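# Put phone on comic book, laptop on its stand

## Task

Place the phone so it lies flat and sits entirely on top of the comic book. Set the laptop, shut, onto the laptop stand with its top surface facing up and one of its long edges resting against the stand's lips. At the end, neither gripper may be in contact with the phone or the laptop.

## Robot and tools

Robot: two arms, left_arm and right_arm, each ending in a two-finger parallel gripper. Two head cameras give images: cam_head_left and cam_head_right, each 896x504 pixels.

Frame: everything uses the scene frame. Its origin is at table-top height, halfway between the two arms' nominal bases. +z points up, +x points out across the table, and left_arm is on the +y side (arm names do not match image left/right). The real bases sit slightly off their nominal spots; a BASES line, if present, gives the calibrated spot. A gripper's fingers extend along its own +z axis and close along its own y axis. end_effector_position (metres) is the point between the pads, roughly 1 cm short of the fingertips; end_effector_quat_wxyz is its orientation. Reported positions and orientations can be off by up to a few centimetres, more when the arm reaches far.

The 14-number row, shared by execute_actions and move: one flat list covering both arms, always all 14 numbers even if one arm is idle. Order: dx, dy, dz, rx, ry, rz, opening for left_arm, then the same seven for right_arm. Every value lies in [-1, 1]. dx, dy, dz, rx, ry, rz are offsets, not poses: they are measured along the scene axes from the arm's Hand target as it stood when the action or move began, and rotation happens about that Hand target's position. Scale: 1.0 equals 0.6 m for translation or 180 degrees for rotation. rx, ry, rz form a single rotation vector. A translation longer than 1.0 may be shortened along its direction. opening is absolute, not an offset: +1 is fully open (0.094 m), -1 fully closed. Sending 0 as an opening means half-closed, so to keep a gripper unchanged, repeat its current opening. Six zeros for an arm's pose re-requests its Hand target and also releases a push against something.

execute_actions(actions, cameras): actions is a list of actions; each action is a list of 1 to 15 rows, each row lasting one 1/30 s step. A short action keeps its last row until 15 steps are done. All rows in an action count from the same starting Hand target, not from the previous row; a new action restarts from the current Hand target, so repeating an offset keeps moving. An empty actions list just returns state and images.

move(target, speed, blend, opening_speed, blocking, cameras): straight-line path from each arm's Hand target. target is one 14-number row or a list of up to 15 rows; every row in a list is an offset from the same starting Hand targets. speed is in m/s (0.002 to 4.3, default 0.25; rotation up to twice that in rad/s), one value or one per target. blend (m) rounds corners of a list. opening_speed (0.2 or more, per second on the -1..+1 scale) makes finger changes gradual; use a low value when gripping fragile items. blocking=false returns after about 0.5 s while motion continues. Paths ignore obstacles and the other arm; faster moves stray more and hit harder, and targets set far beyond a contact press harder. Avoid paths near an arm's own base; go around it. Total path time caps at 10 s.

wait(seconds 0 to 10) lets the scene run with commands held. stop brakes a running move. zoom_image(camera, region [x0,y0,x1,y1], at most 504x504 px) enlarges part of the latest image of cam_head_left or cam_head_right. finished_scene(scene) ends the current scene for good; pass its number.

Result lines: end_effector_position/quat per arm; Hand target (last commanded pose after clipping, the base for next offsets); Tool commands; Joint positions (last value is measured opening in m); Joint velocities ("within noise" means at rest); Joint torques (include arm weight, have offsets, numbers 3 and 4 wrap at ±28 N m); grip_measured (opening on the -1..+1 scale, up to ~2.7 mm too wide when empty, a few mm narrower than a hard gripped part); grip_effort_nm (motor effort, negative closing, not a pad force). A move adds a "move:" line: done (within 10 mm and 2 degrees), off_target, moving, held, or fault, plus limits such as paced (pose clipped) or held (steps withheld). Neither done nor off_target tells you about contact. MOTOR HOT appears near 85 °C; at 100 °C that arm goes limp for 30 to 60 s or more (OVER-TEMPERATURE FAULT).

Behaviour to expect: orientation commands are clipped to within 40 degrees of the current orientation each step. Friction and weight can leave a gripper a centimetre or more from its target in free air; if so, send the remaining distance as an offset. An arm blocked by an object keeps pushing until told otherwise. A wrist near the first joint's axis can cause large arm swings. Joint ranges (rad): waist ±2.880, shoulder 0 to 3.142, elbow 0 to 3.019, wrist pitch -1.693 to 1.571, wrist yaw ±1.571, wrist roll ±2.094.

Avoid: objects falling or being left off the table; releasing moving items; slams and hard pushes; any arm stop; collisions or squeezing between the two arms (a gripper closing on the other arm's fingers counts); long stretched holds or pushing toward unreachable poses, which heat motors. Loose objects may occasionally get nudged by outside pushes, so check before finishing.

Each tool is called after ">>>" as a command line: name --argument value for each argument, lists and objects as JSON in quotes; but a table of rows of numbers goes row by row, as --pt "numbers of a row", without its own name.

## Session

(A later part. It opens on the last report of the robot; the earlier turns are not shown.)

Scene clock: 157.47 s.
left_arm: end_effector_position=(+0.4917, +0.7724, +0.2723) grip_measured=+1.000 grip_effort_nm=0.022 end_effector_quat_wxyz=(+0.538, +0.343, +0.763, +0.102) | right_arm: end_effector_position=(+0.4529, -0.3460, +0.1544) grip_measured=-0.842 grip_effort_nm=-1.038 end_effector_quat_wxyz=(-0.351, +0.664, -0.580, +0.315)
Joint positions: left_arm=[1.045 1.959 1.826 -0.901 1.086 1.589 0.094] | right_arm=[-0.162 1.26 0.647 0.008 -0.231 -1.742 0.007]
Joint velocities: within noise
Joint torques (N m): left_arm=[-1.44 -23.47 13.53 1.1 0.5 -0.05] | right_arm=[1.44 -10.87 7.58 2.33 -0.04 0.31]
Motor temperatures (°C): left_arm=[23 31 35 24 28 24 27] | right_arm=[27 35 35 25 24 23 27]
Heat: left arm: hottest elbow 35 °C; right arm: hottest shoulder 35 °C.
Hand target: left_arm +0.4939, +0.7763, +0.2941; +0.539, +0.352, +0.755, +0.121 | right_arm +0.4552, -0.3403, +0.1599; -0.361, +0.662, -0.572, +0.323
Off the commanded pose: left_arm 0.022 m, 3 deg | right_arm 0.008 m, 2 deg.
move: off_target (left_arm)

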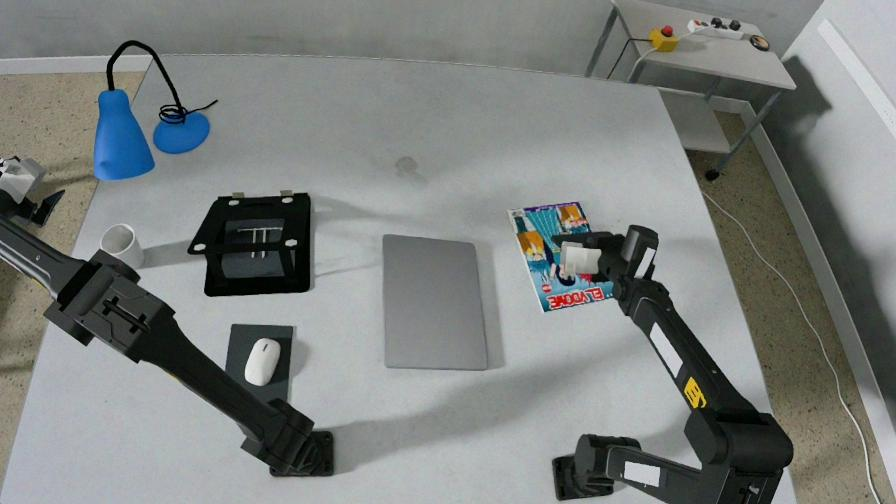

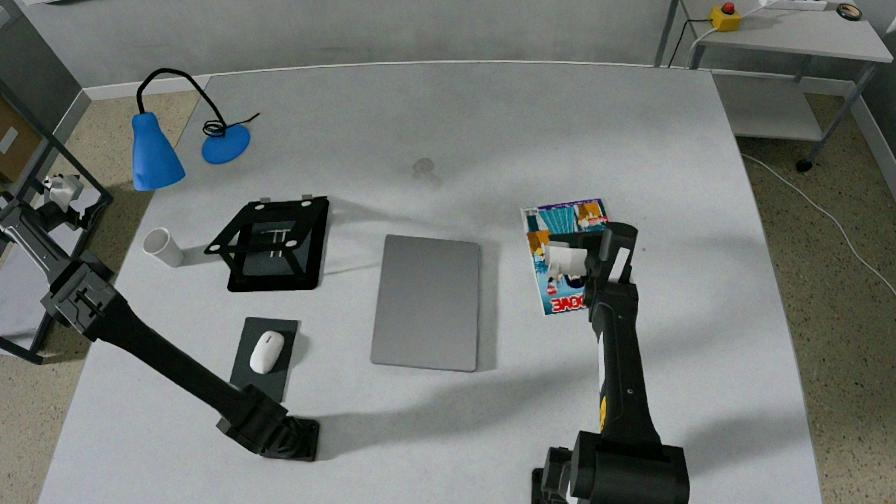

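>>> move --target '[0,0,0,0,0,0,1,0,-0.01,-0.195,0,0,0,-0.95]' --speed 0.12

>>> zoom_image --camera "cam_head_left" --region '[490, 180, 650, 340]'

>>> zoom_image --camera "cam_head_right" --region '[490, 180, 650, 340]'

Scene clock: 165.20 s.
left_arm: end_effector_position=(+0.4917, +0.7724, +0.2723) grip_measured=+1.000 grip_effort_nm=0.022 end_effector_quat_wxyz=(+0.538, +0.343, +0.763, +0.102) | right_arm: end_effector_position=(+0.4539, -0.3445, +0.0435) grip_measured=-0.842 grip_effort_nm=-1.038 end_effector_quat_wxyz=(-0.357, +0.665, -0.574, +0.318)
Joint positions: left_arm=[1.045 1.959 1.826 -0.901 1.086 1.589 0.094] | right_arm=[-0.162 1.574 0.528 0.452 -0.24 -1.744 0.007]
Joint velocities: within noise
Joint torques (N m): left_arm=[-1.73 -23.47 13.63 1.28 0.48 0] | right_arm=[0.26 -11.63 5.14 2.29 -0.2 0.22]
Motor temperatures (°C): left_arm=[23 31 35 24 28 24 27] | right_arm=[27 35 34 25 24 23 27]
Heat: left arm: hottest elbow 35 °C; right arm: hottest shoulder 35 °C.
Hand target: left_arm +0.4939, +0.7763, +0.2941; +0.539, +0.352, +0.755, +0.121 | right_arm +0.4552, -0.3463, +0.0428; -0.361, +0.662, -0.573, +0.323
Off the commanded pose: left_arm 0.022 m, 3 deg | right_arm 0.002 m, 1 deg.
move: off_target (left_arm)

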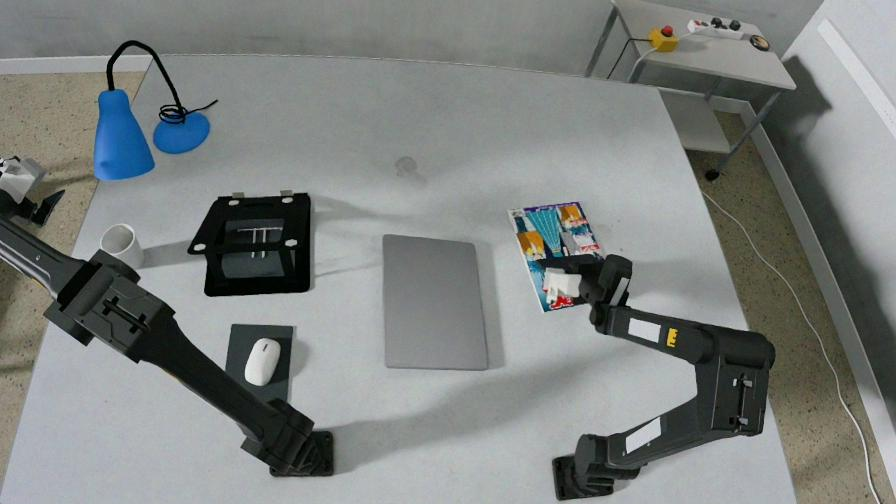

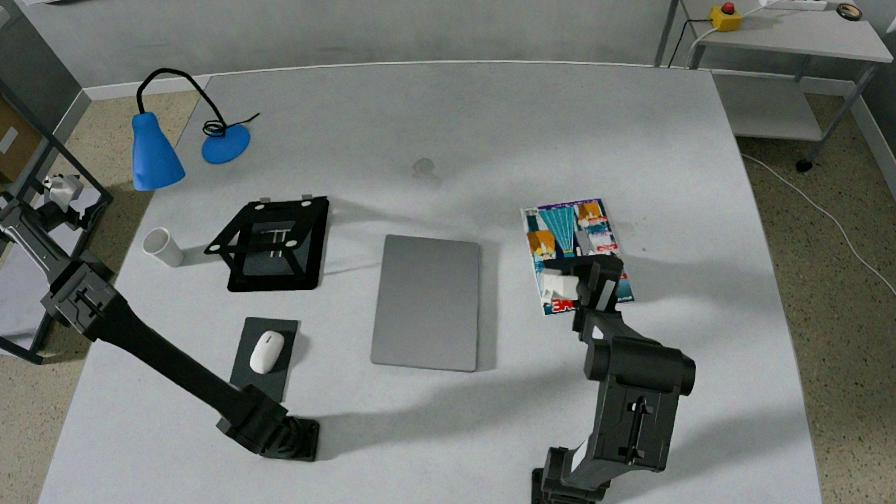

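Scaled by 3.150.

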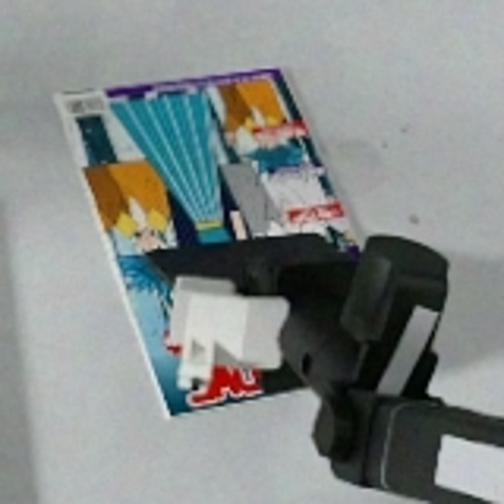

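Scaled by 3.150.

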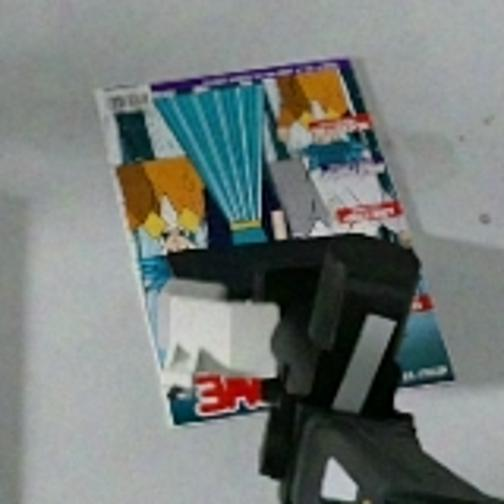

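>>> move --target '[0,0,0,0,0,0,1,-0.01,0.008,-0.018,0,0,0,-0.95]' --speed 0.05

>>> zoom_image --camera "cam_head_left" --region '[510, 210, 630, 330]'

Scene clock: 171.57 s.
left_arm: end_effector_position=(+0.4917, +0.7724, +0.2723) grip_measured=+1.000 grip_effort_nm=0.027 end_effector_quat_wxyz=(+0.538, +0.343, +0.763, +0.102) | right_arm: end_effector_position=(+0.4519, -0.3448, +0.0397) grip_measured=-0.842 grip_effort_nm=-1.043 end_effector_quat_wxyz=(-0.361, +0.661, -0.571, +0.327)
Joint positions: left_arm=[1.045 1.959 1.826 -0.901 1.086 1.589 0.094] | right_arm=[-0.162 1.593 0.511 0.51 -0.237 -1.744 0.007]
Joint velocities: within noise
Joint torques (N m): left_arm=[-1.61 -23.24 13.76 1.18 0.52 -0.02] | right_arm=[0.97 -10.81 4.51 1.94 0 0.27]
Motor temperatures (°C): left_arm=[23 31 35 24 28 24 27] | right_arm=[27 35 34 25 24 23 27]
Heat: left arm: hottest elbow 35 °C; right arm: hottest shoulder 35 °C.
Hand target: left_arm +0.4939, +0.7763, +0.2941; +0.539, +0.352, +0.755, +0.121 | right_arm +0.4492, -0.3415, +0.0320; -0.361, +0.662, -0.573, +0.323
Off the commanded pose: left_arm 0.022 m, 3 deg | right_arm 0.009 m, 0 deg.
move: off_target (left_arm)

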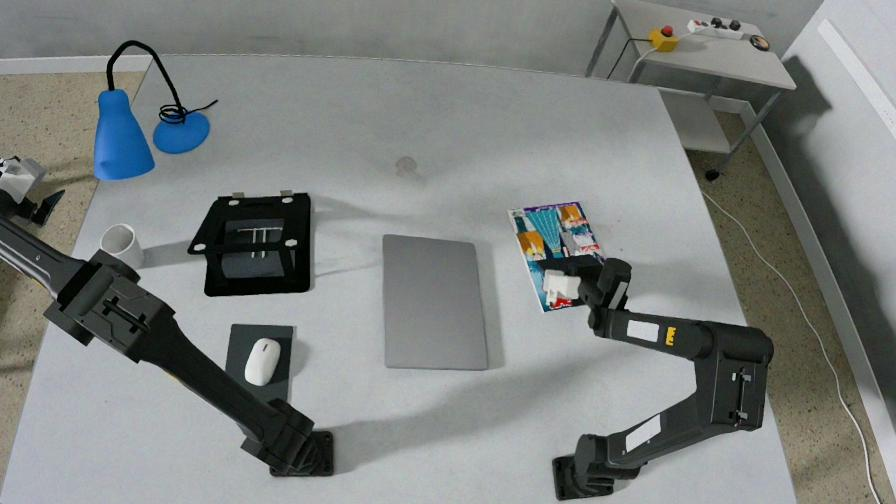

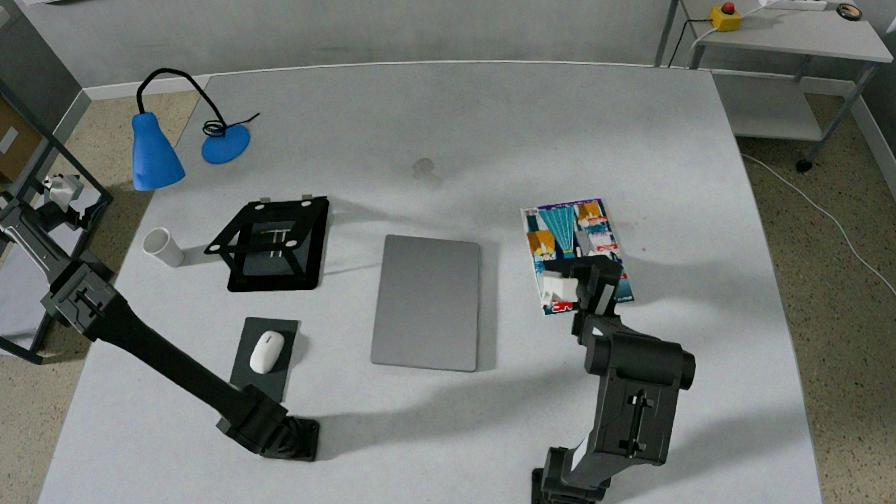

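Scaled by 4.200.

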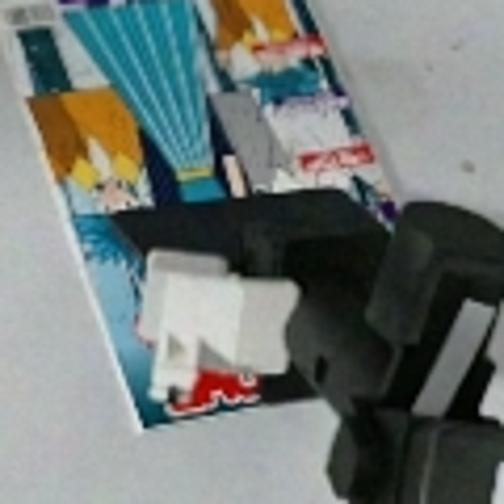

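>>> move --target '[0,0,0,0,0,0,1,0,0,-0.015,0,0,0,-0.95]' --speed 0.05 --cameras '["cam_head_left"]'

>>> zoom_image --camera "cam_head_left" --region '[510, 210, 630, 330]'

Scene clock: 175.10 s.
left_arm: end_effector_position=(+0.4917, +0.7724, +0.2723) grip_measured=+1.000 grip_effort_nm=0.017 end_effector_quat_wxyz=(+0.538, +0.343, +0.763, +0.102) | right_arm: end_effector_position=(+0.4553, -0.3456, +0.0377) grip_measured=-0.842 grip_effort_nm=-1.033 end_effector_quat_wxyz=(-0.365, +0.658, -0.567, +0.335)
Joint positions: left_arm=[1.045 1.959 1.826 -0.901 1.086 1.589 0.094] | right_arm=[-0.162 1.617 0.511 0.554 -0.235 -1.744 0.007]
Joint velocities: within noise
Joint torques (N m): left_arm=[-1.79 -23.77 13.79 0.91 0.52 -0.05] | right_arm=[1.03 -10.52 4.04 1.99 -0.05 0.28]
Motor temperatures (°C): left_arm=[23 31 35 24 28 24 27] | right_arm=[27 35 33 25 24 23 27]
Heat: left arm: hottest elbow 35 °C; right arm: hottest shoulder 35 °C.
Hand target: left_arm +0.4939, +0.7763, +0.2941; +0.539, +0.352, +0.755, +0.121 | right_arm +0.4492, -0.3415, +0.0231; -0.361, +0.662, -0.572, +0.323
Off the commanded pose: left_arm 0.022 m, 3 deg | right_arm 0.016 m, 2 deg.
move: off_target (left_arm, right_arm)
Images, in order (width x height): cam_head_left 896x504.

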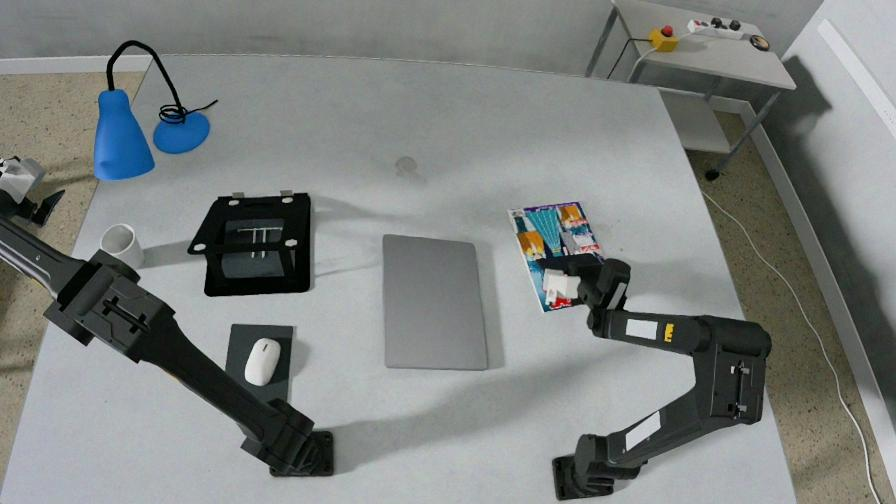

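Scaled by 4.200.

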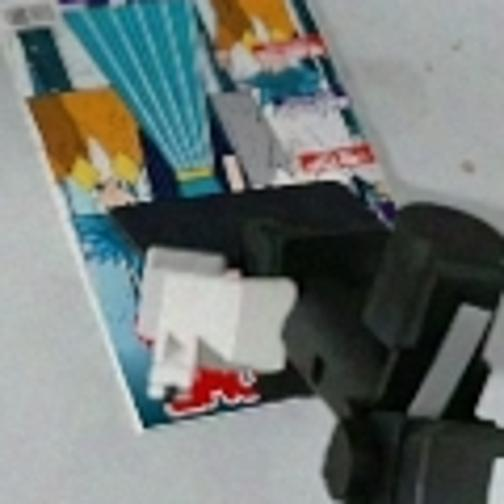

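>>> move --target '[0,0,0,0,0,0,1,0.008,0,0.012,0,0,0,-0.55]' --opening_speed 0.25 --speed 0.05 --cameras '["cam_head_left"]'

>>> zoom_image --camera "cam_head_left" --region '[510, 210, 630, 330]'

Scene clock: 181.70 s.
left_arm: end_effector_position=(+0.4918, +0.7724, +0.2720) grip_measured=+1.000 grip_effort_nm=0.022 end_effector_quat_wxyz=(+0.538, +0.343, +0.763, +0.102) | right_arm: end_effector_position=(+0.4540, -0.3458, +0.0354) grip_measured=-0.552 grip_effort_nm=0.056 end_effector_quat_wxyz=(-0.362, +0.660, -0.570, +0.331)
Joint positions: left_arm=[1.045 1.959 1.826 -0.901 1.086 1.589 0.094] | right_arm=[-0.162 1.617 0.511 0.543 -0.233 -1.744 0.021]
Joint velocities: within noise
Joint torques (N m): left_arm=[-1.85 -23.65 13.55 1.16 0.47 -0.02] | right_arm=[1.14 -11.69 5.18 1.16 -0.06 0.3]
Motor temperatures (°C): left_arm=[23 31 35 24 28 24 27] | right_arm=[27 34 33 25 24 23 27]
Heat: left arm: hottest elbow 35 °C; right arm: hottest shoulder 34 °C.
Hand target: left_arm +0.4939, +0.7763, +0.2941; +0.539, +0.352, +0.755, +0.121 | right_arm +0.4540, -0.3416, +0.0303; -0.361, +0.662, -0.573, +0.323
Off the commanded pose: left_arm 0.023 m, 3 deg | right_arm 0.007 m, 1 deg.
move: off_target (left_arm)
Images, in order (width x height): cam_head_left 896x504.

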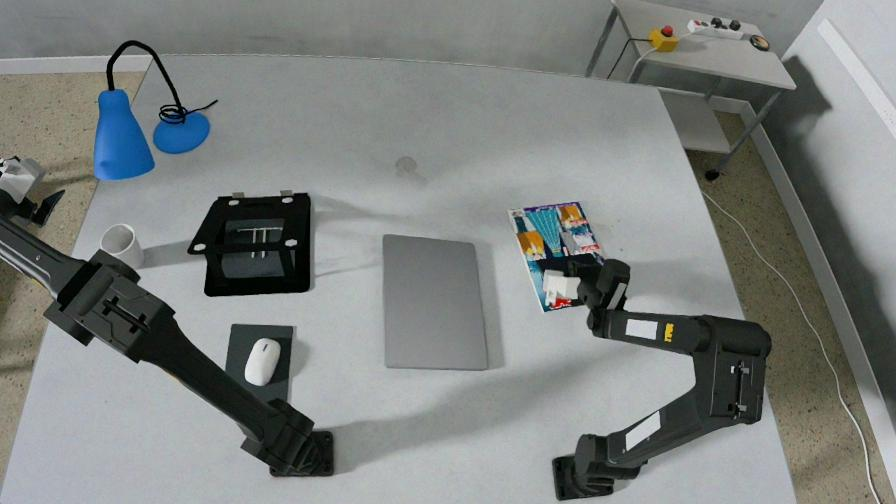

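Scaled by 4.200.

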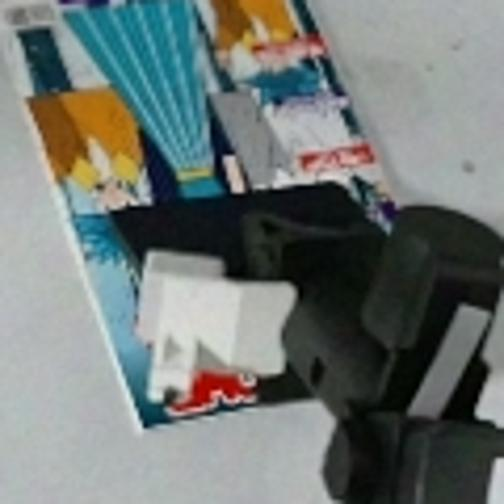

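>>> move --pt "0 0 0 0 0 0 1 0.003 0 0.006 0 0 0 -0.3" --pt "0 0 0 0 0 0 1 -0.1 -0.018 0.008 0 0 0 -0.3" --opening_speed 0.25 --speed 0.05

>>> zoom_image --camera "cam_head_left" --region '[510, 210, 630, 330]'

Scene clock: 191.07 s.
left_arm: end_effector_position=(+0.4917, +0.7724, +0.2723) grip_measured=+1.000 grip_effort_nm=0.022 end_effector_quat_wxyz=(+0.538, +0.343, +0.763, +0.102) | right_arm: end_effector_position=(+0.3967, -0.3476, +0.0298) grip_measured=-0.301 grip_effort_nm=0.061 end_effector_quat_wxyz=(-0.360, +0.665, -0.575, +0.312)
Joint positions: left_arm=[1.045 1.959 1.826 -0.901 1.086 1.589 0.094] | right_arm=[-0.208 1.512 0.375 0.531 -0.287 -1.766 0.033]
Joint velocities: within noise
Joint torques (N m): left_arm=[-1.32 -23.65 13.72 1.24 0.53 -0.06] | right_arm=[-0.38 -11.58 3.79 1.84 -0.19 0.17]
Motor temperatures (°C): left_arm=[23 31 35 24 28 24 27] | right_arm=[27 34 32 25 24 23 26]
Heat: left arm: hottest elbow 35 °C; right arm: hottest shoulder 34 °C.
Hand target: left_arm +0.4939, +0.7763, +0.2941; +0.539, +0.352, +0.755, +0.121 | right_arm +0.3940, -0.3524, +0.0351; -0.361, +0.661, -0.573, +0.323
Off the commanded pose: left_arm 0.022 m, 3 deg | right_arm 0.008 m, 1 deg.
move: off_target (left_arm)

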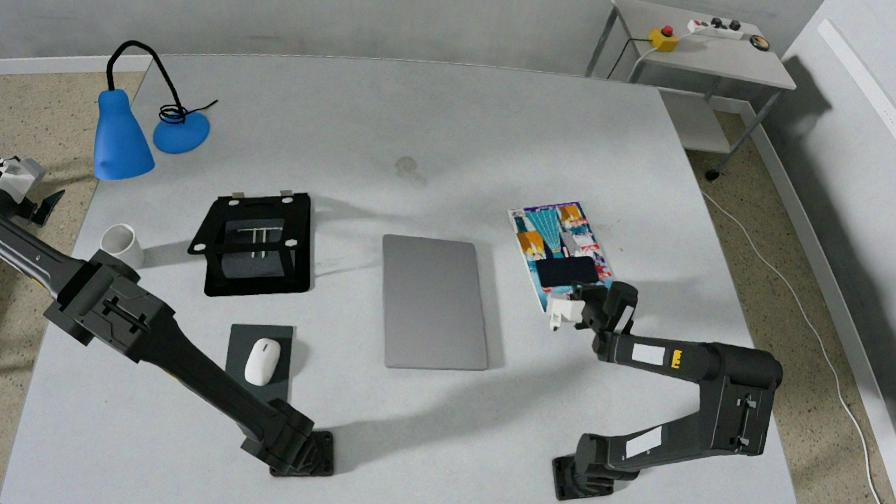

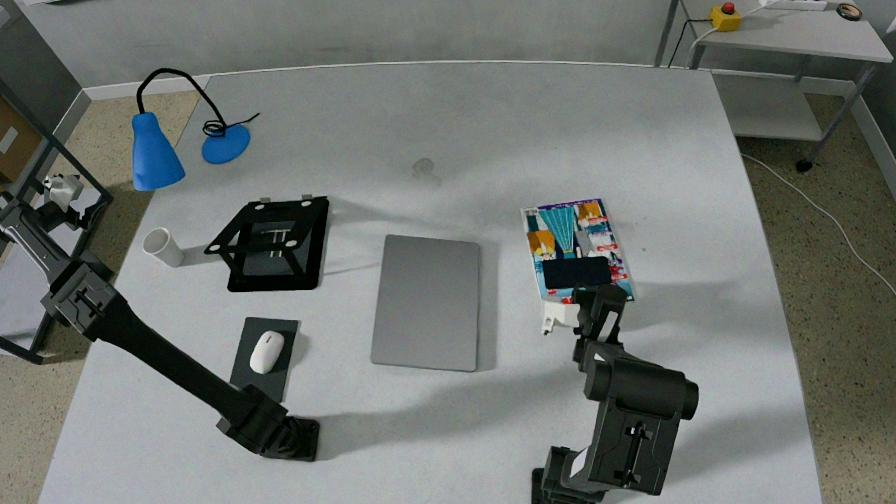

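Scaled by 4.200.

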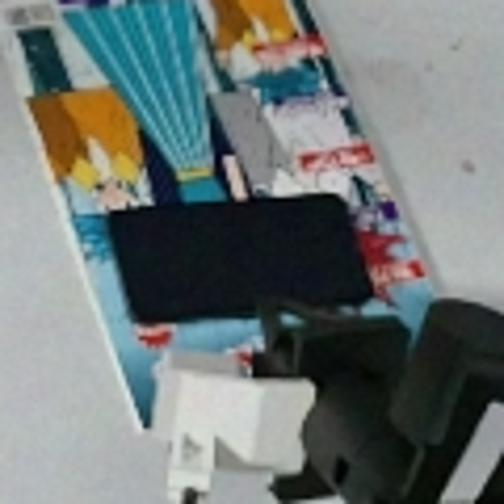

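>>> move --pt "0 0 0 0 0 0 1 -0.06 0 0.1 0 0 0 -0.3" --pt "0.01 -0.71 0 0.203 0.321 -0.196 -0.95 -0.457 0.387 0.2 -0.027 0.321 -0.051 -0.95" --blend '[0.03,0]' --opening_speed 1

Scene clock: 280.83 s.
left_arm: end_effector_position=(+0.4926, +0.3499, +0.2806) grip_measured=-0.947 grip_effort_nm=-0.085 end_effector_quat_wxyz=(-0.005, +0.709, +0.705, -0.012) | right_arm: end_effector_position=(+0.1104, -0.1375, +0.1360) grip_measured=-0.949 grip_effort_nm=-0.081 end_effector_quat_wxyz=(+0.031, +0.701, -0.712, +0.016)
Joint positions: left_arm=[0.202 1.596 1.646 -1.647 0.004 1.806 0.002] | right_arm=[0.905 0.986 0.714 -1.365 0.023 -0.644 0.002]
Joint velocities: within noise
Joint torques (N m): left_arm=[-1.85 -15.44 14.06 -0.09 -0.08 -0.1] | right_arm=[1.49 -4.37 12.29 -0.29 -0.02 0.21]
Motor temperatures (°C): left_arm=[23 32 36 24 28 24 27] | right_arm=[27 33 32 25 24 23 25]
Heat: left arm: hottest elbow 36 °C; right arm: hottest shoulder 33 °C.
Hand target: left_arm +0.4999, +0.3503, +0.2942; +0.000, +0.707, +0.707, -0.001 | right_arm +0.1197, -0.1202, +0.1550; +0.013, +0.703, -0.711, +0.013
Off the commanded pose: left_arm 0.015 m, 2 deg | right_arm 0.027 m, 2 deg.
move: off_target (left_arm, right_arm); target 2's new opening was sent with right_arm's hand 0.027 m and 2 deg from that target

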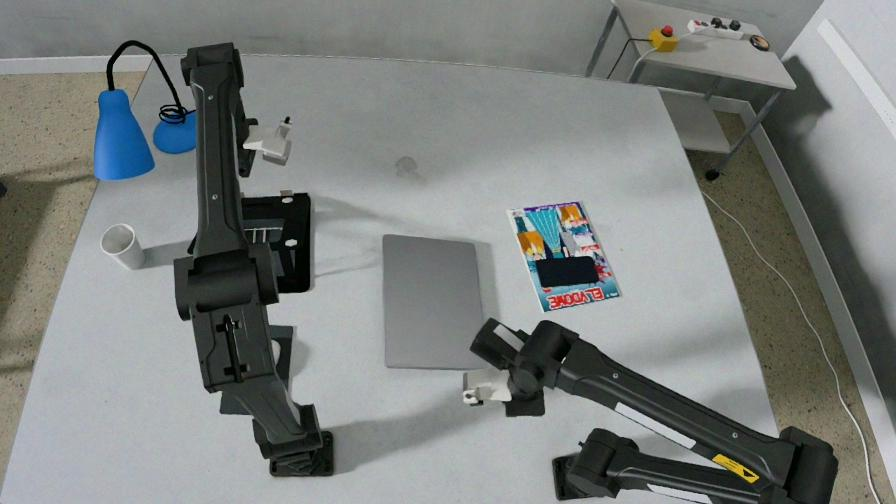

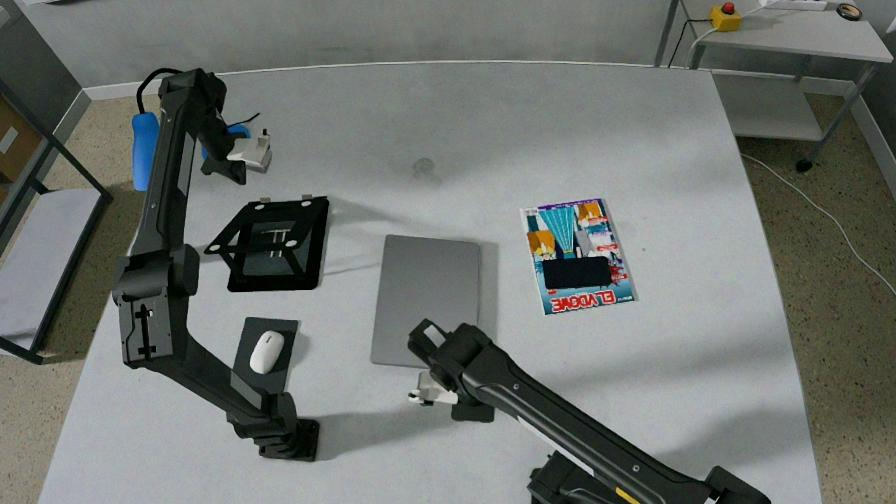

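>>> zoom_image --camera "cam_head_left" --region '[440, 300, 580, 440]'

>>> zoom_image --camera "cam_head_right" --region '[180, 90, 300, 210]'

Scaled by 3.600.

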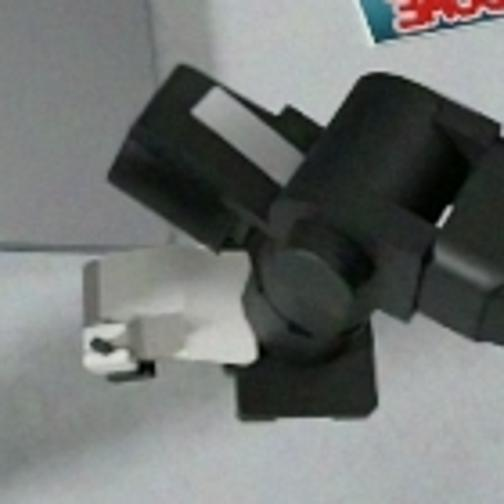

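Scaled by 4.200.

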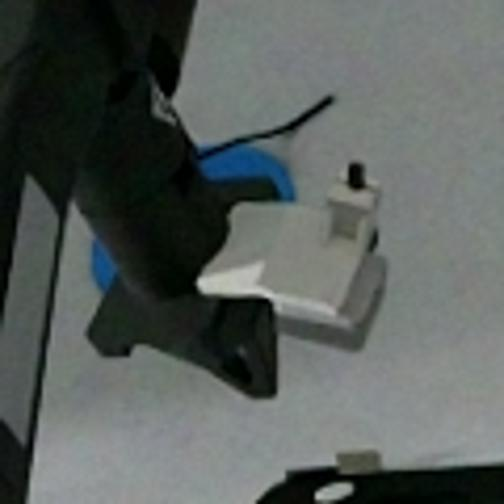

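>>> move --target '[0,0,0,0,0,0,-0.95,-0.02,0,-0.19,0,0,0,-0.95]' --speed 0.15

>>> zoom_image --camera "cam_head_left" --region '[440, 320, 580, 460]'

>>> zoom_image --camera "cam_head_right" --region '[380, 320, 520, 460]'

Scene clock: 288.67 s.
left_arm: end_effector_position=(+0.4926, +0.3499, +0.2806) grip_measured=-0.948 grip_effort_nm=-0.081 end_effector_quat_wxyz=(-0.005, +0.709, +0.705, -0.012) | right_arm: end_effector_position=(+0.1124, -0.1195, +0.0482) grip_measured=-0.949 grip_effort_nm=-0.081 end_effector_quat_wxyz=(+0.005, +0.701, -0.713, +0.012)
Joint positions: left_arm=[0.202 1.596 1.646 -1.647 0.004 1.806 0.002] | right_arm=[0.945 1.124 0.55 -1.012 0.023 -0.604 0.002]
Joint velocities: within noise
Joint torques (N m): left_arm=[-1.79 -15.91 14 -0.31 -0.08 -0.08] | right_arm=[1.44 -5.07 6.15 0.54 -0.04 0.23]
Motor temperatures (°C): left_arm=[23 31 36 24 27 24 27] | right_arm=[27 32 33 25 24 23 25]
Heat: left arm: hottest elbow 36 °C; right arm: hottest elbow 33 °C.
Hand target: left_arm +0.4999, +0.3503, +0.2942; +0.000, +0.707, +0.707, -0.001 | right_arm +0.1077, -0.1202, +0.0410; +0.013, +0.703, -0.711, +0.013
Off the commanded pose: left_arm 0.015 m, 2 deg | right_arm 0.009 m, 1 deg.
move: off_target (left_arm)

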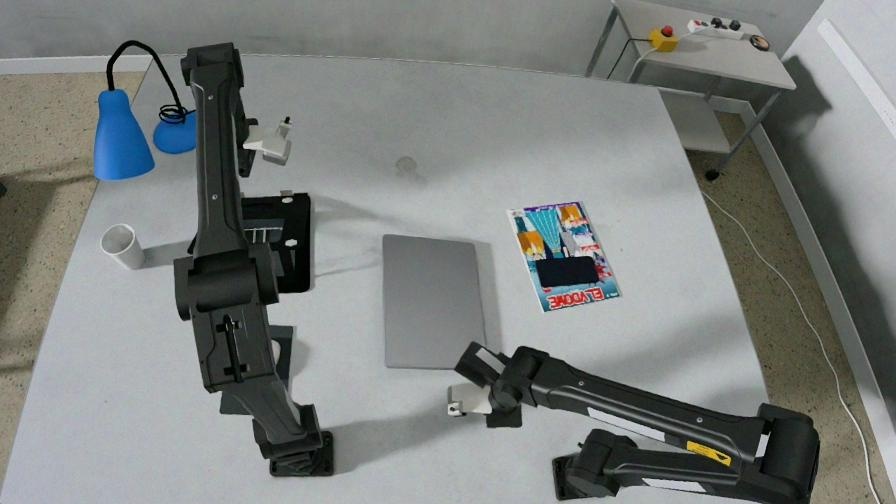

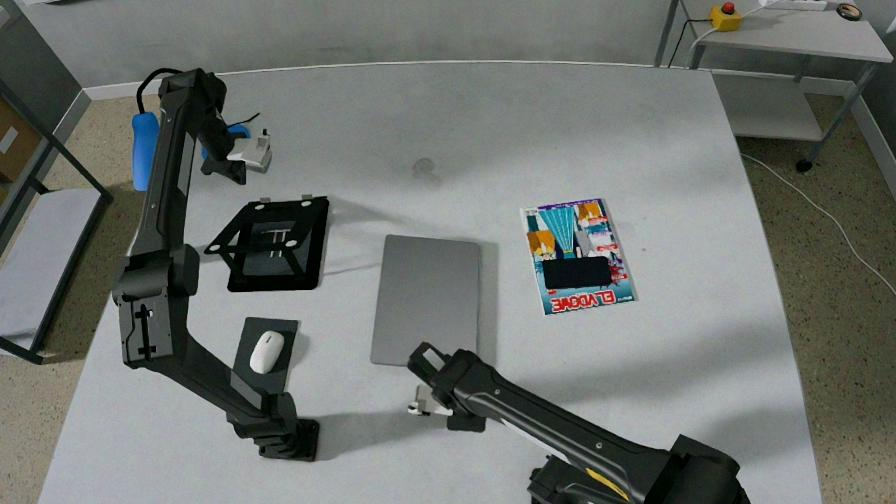

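Scaled by 3.600.

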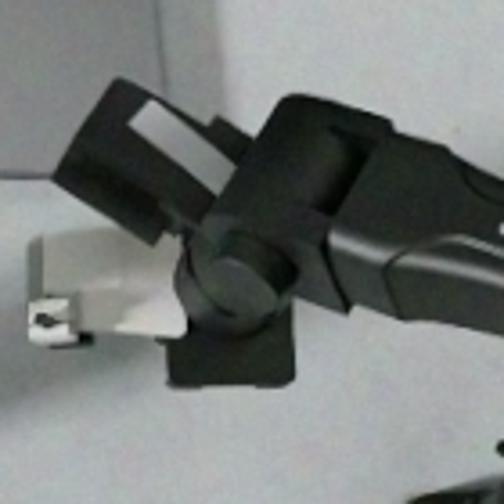

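Scaled by 3.600.

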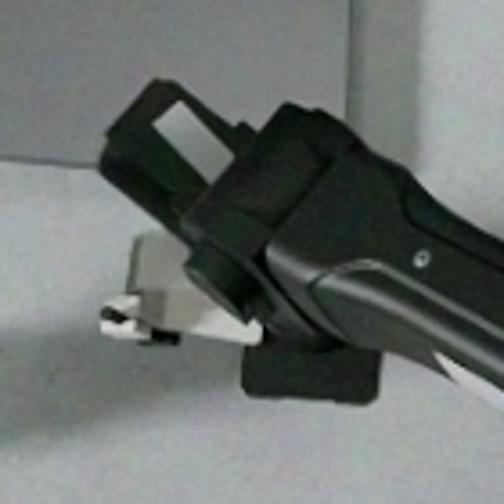

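>>> move --target '[0.1,-0.42,0.05,0,0,0,-0.95,0.05,0,-0.04,0,0,0,-0.95]' --speed 0.15

>>> zoom_image --camera "cam_head_left" --region '[440, 300, 560, 440]'

>>> zoom_image --camera "cam_head_left" --region '[330, 130, 470, 270]'

>>> zoom_image --camera "cam_head_right" --region '[330, 130, 470, 270]'

Scene clock: 302.33 s.
left_arm: end_effector_position=(+0.5469, +0.1044, +0.3019) grip_measured=-0.948 grip_effort_nm=-0.085 end_effector_quat_wxyz=(+0.018, +0.709, +0.705, +0.008) | right_arm: end_effector_position=(+0.1355, -0.1172, +0.0222) grip_measured=-0.949 grip_effort_nm=-0.081 end_effector_quat_wxyz=(+0.008, +0.705, -0.709, +0.012)
Joint positions: left_arm=[-0.288 1.723 1.862 -1.67 0.004 1.316 0.002] | right_arm=[0.875 1.239 0.55 -0.901 0.023 -0.684 0.002]
Joint velocities: within noise
Joint torques (N m): left_arm=[-1.32 -16.85 16.7 -0.09 -0.04 -0.06] | right_arm=[-0.5 -6.3 6.06 0.49 0.05 0.09]
Motor temperatures (°C): left_arm=[23 31 37 24 27 24 27] | right_arm=[27 32 32 25 24 23 25]
Heat: left arm: hottest elbow 37 °C; right arm: hottest shoulder 32 °C.
Hand target: left_arm +0.5598, +0.0982, +0.3241; +0.000, +0.708, +0.707, -0.001 | right_arm +0.1376, -0.1202, +0.0170; +0.013, +0.703, -0.711, +0.013
Off the commanded pose: left_arm 0.027 m, 2 deg | right_arm 0.006 m, 1 deg.
joint sent to its limit (left arm) — joint 4 (wrist pitch), lower limit. The joint targets are off in orientation, not in position.
move: off_target (left_arm)

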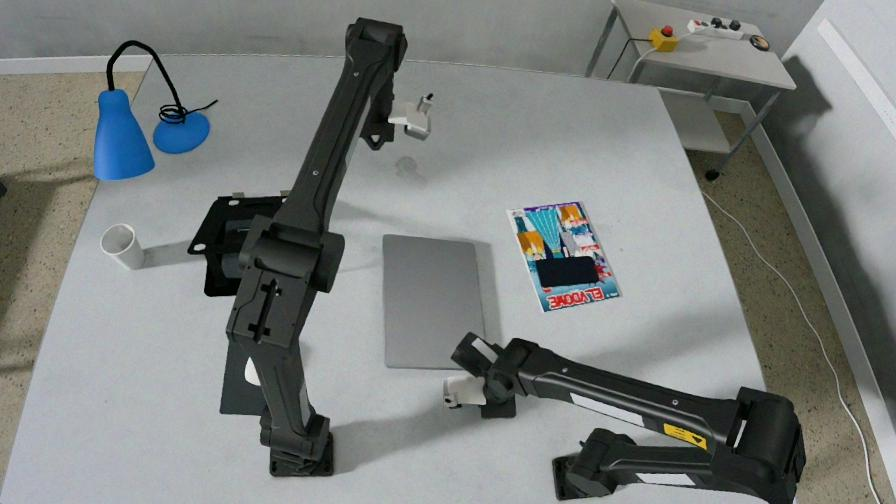

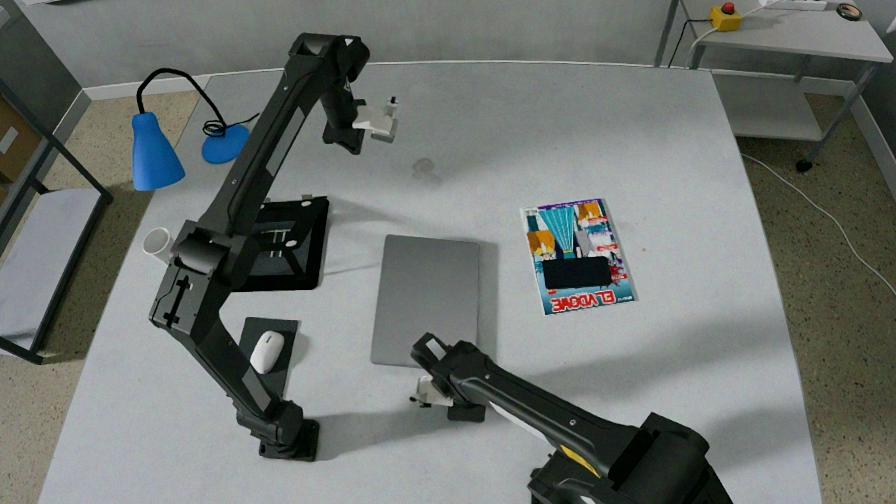

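Scaled by 3.600.

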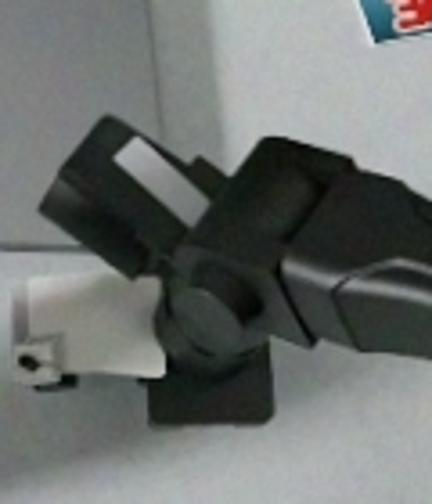

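Scaled by 3.600.

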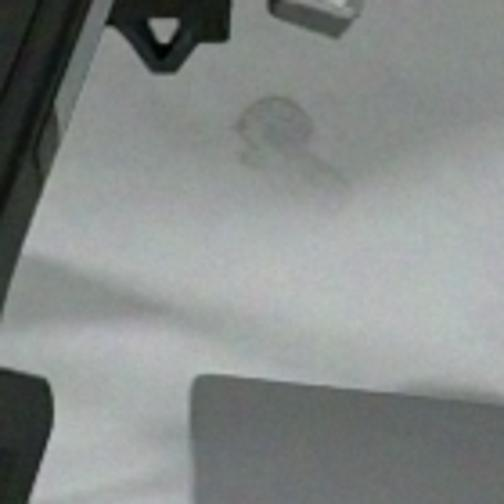

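Scaled by 3.600.

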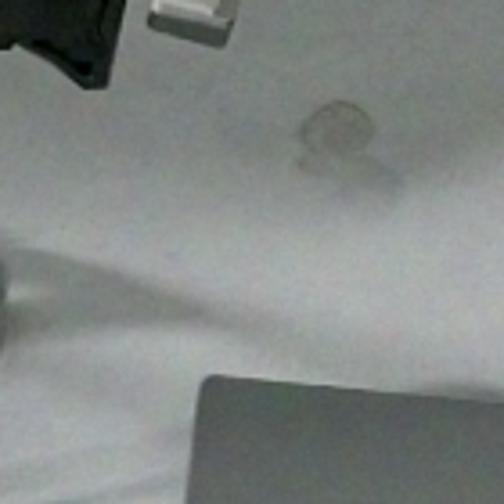

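>>> move --target '[0.02,0.01,-0.33,0,0,0,-0.95,0,0,0,0,0,0,-0.95]' --speed 0.2

>>> zoom_image --camera "cam_head_left" --region '[330, 130, 470, 270]'

>>> zoom_image --camera "cam_head_right" --region '[330, 130, 470, 270]'

Scene clock: 308.17 s.
left_arm: end_effector_position=(+0.5690, +0.0985, +0.1279) grip_measured=-0.948 grip_effort_nm=-0.085 end_effector_quat_wxyz=(-0.002, +0.709, +0.705, -0.004) | right_arm: end_effector_position=(+0.1356, -0.1172, +0.0222) grip_measured=-0.949 grip_effort_nm=-0.081 end_effector_quat_wxyz=(+0.008, +0.705, -0.709, +0.012)
Joint positions: left_arm=[-0.288 1.849 1.578 -1.308 0.004 1.316 0.002] | right_arm=[0.875 1.239 0.55 -0.901 0.023 -0.685 0.002]
Joint velocities: within noise
Joint torques (N m): left_arm=[-0.67 -19.25 9.58 0.69 -0.04 0.03] | right_arm=[-0.38 -6.3 6.08 0.46 0.05 0.09]
Motor temperatures (°C): left_arm=[23 31 38 24 27 24 27] | right_arm=[27 32 32 25 24 23 25]
Heat: left arm: hottest elbow 38 °C; right arm: hottest shoulder 32 °C.
Hand target: left_arm +0.5721, +0.1041, +0.1262; +0.000, +0.708, +0.707, -0.001 | right_arm +0.1377, -0.1202, +0.0170; +0.013, +0.703, -0.711, +0.013
Off the commanded pose: left_arm 0.007 m, 0 deg | right_arm 0.006 m, 1 deg.
move: done

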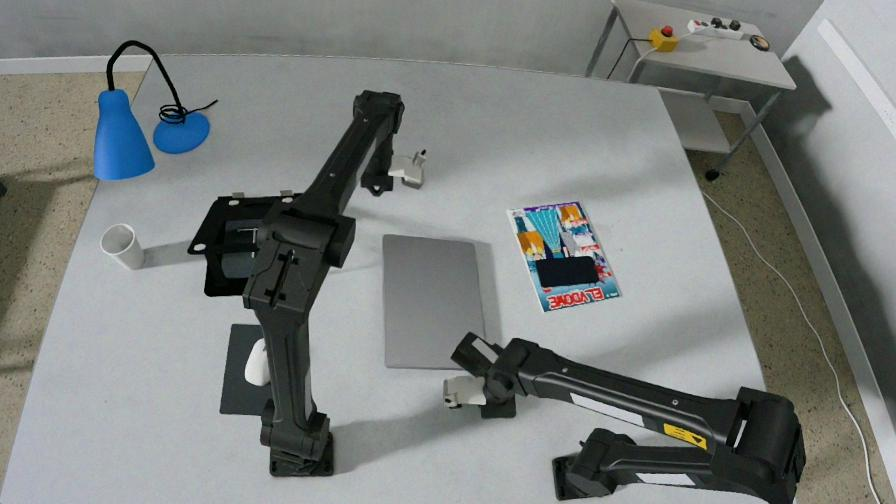

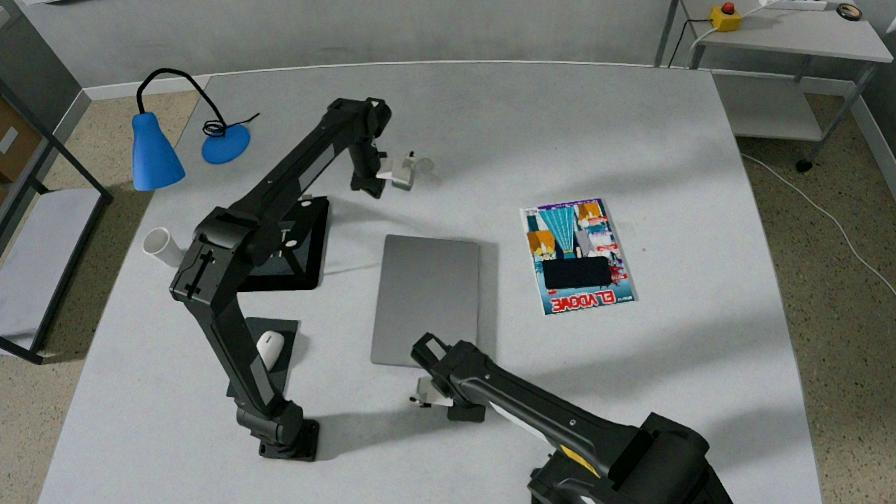

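Scaled by 3.600.

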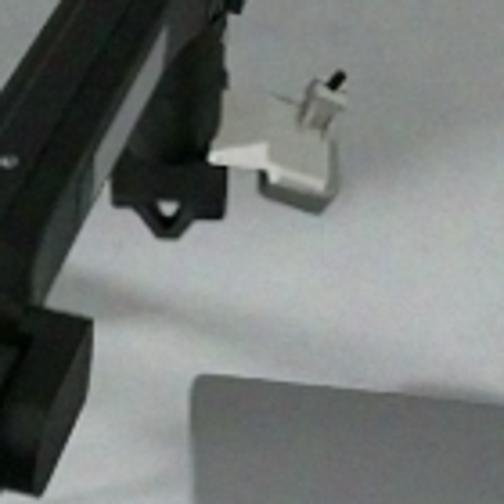

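Scaled by 3.600.

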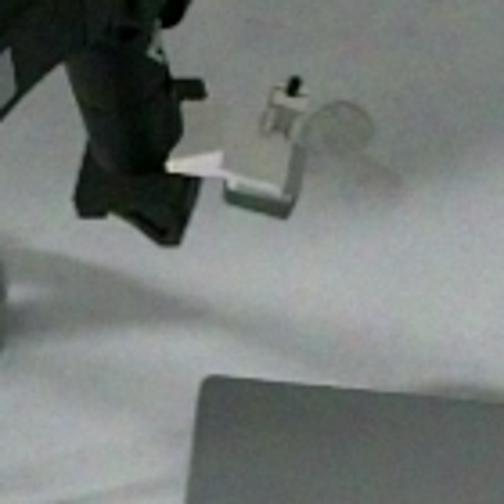

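>>> move --target '[0,0,-0.1,0,0,0,-0.95,0.06,0.03,-0.013,0,0,0,-0.95]' --speed 0.1

>>> zoom_image --camera "cam_head_left" --region '[370, 300, 510, 440]'

>>> zoom_image --camera "cam_head_left" --region '[330, 130, 470, 270]'

>>> zoom_image --camera "cam_head_right" --region '[330, 130, 470, 270]'

Scene clock: 316.50 s.
left_arm: end_effector_position=(+0.5702, +0.0982, +0.0713) grip_measured=-0.948 grip_effort_nm=-0.085 end_effector_quat_wxyz=(+0.000, +0.709, +0.705, -0.002) | right_arm: end_effector_position=(+0.1554, -0.1153, +0.0100) grip_measured=-0.949 grip_effort_nm=-0.061 end_effector_quat_wxyz=(+0.028, +0.706, -0.708, +0.013)
Joint positions: left_arm=[-0.288 1.897 1.493 -1.168 0.004 1.316 0.002] | right_arm=[0.823 1.34 0.593 -0.881 0.023 -0.739 0.002]
Joint velocities: within noise
Joint torques (N m): left_arm=[-0.67 -20.01 8.77 0.72 -0.05 0.1] | right_arm=[-0.56 -6.07 8.61 1.01 0.1 0.16]
Motor temperatures (°C): left_arm=[23 31 37 24 27 24 27] | right_arm=[27 32 32 25 24 23 25]
Heat: left arm: hottest elbow 37 °C; right arm: hottest shoulder 32 °C.
Hand target: left_arm +0.5719, +0.1042, +0.0661; +0.000, +0.708, +0.707, -0.001 | right_arm +0.1738, -0.1021, +0.0093; +0.013, +0.703, -0.711, +0.013
Off the commanded pose: left_arm 0.008 m, 0 deg | right_arm 0.023 m, 2 deg.
move: off_target (right_arm)

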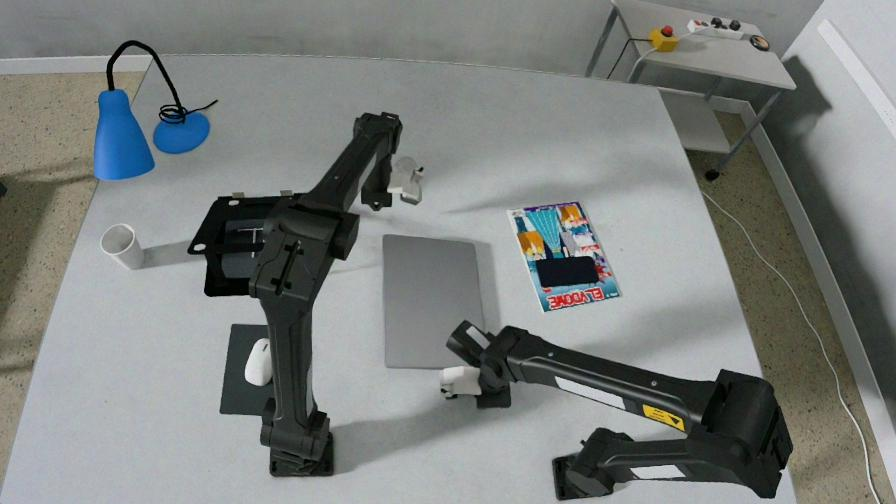

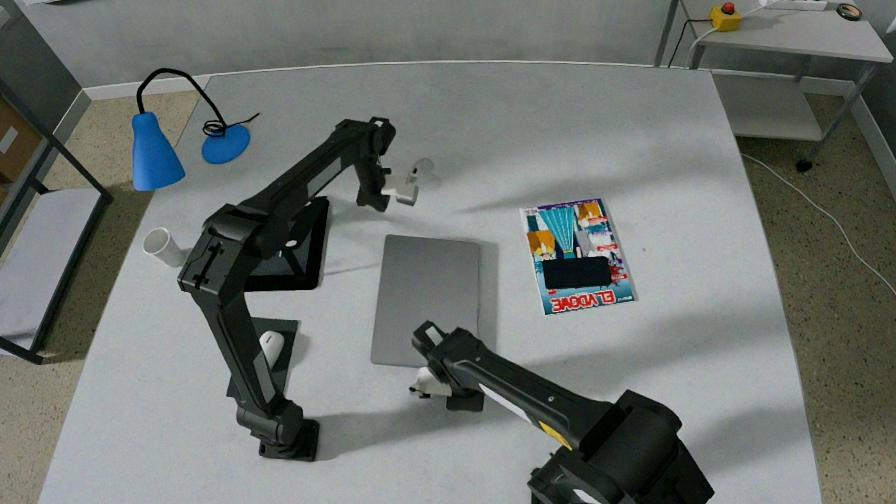

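Scaled by 3.600.

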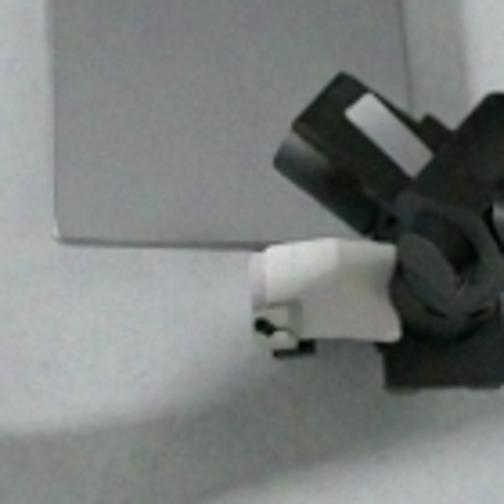

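Scaled by 3.600.

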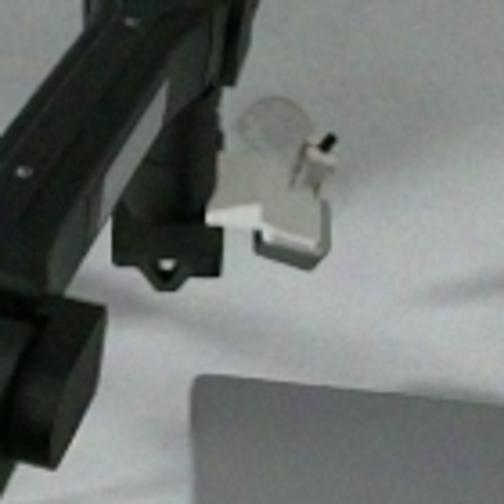

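Scaled by 3.600.

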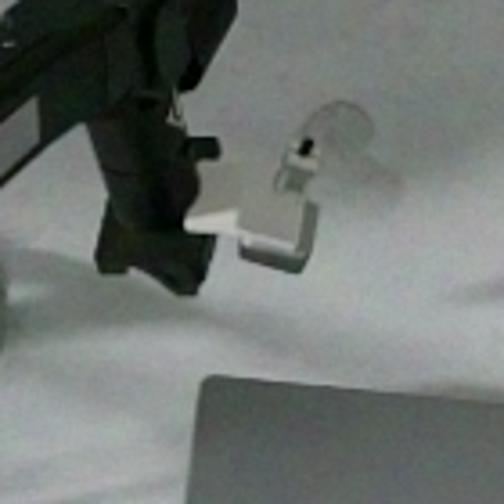

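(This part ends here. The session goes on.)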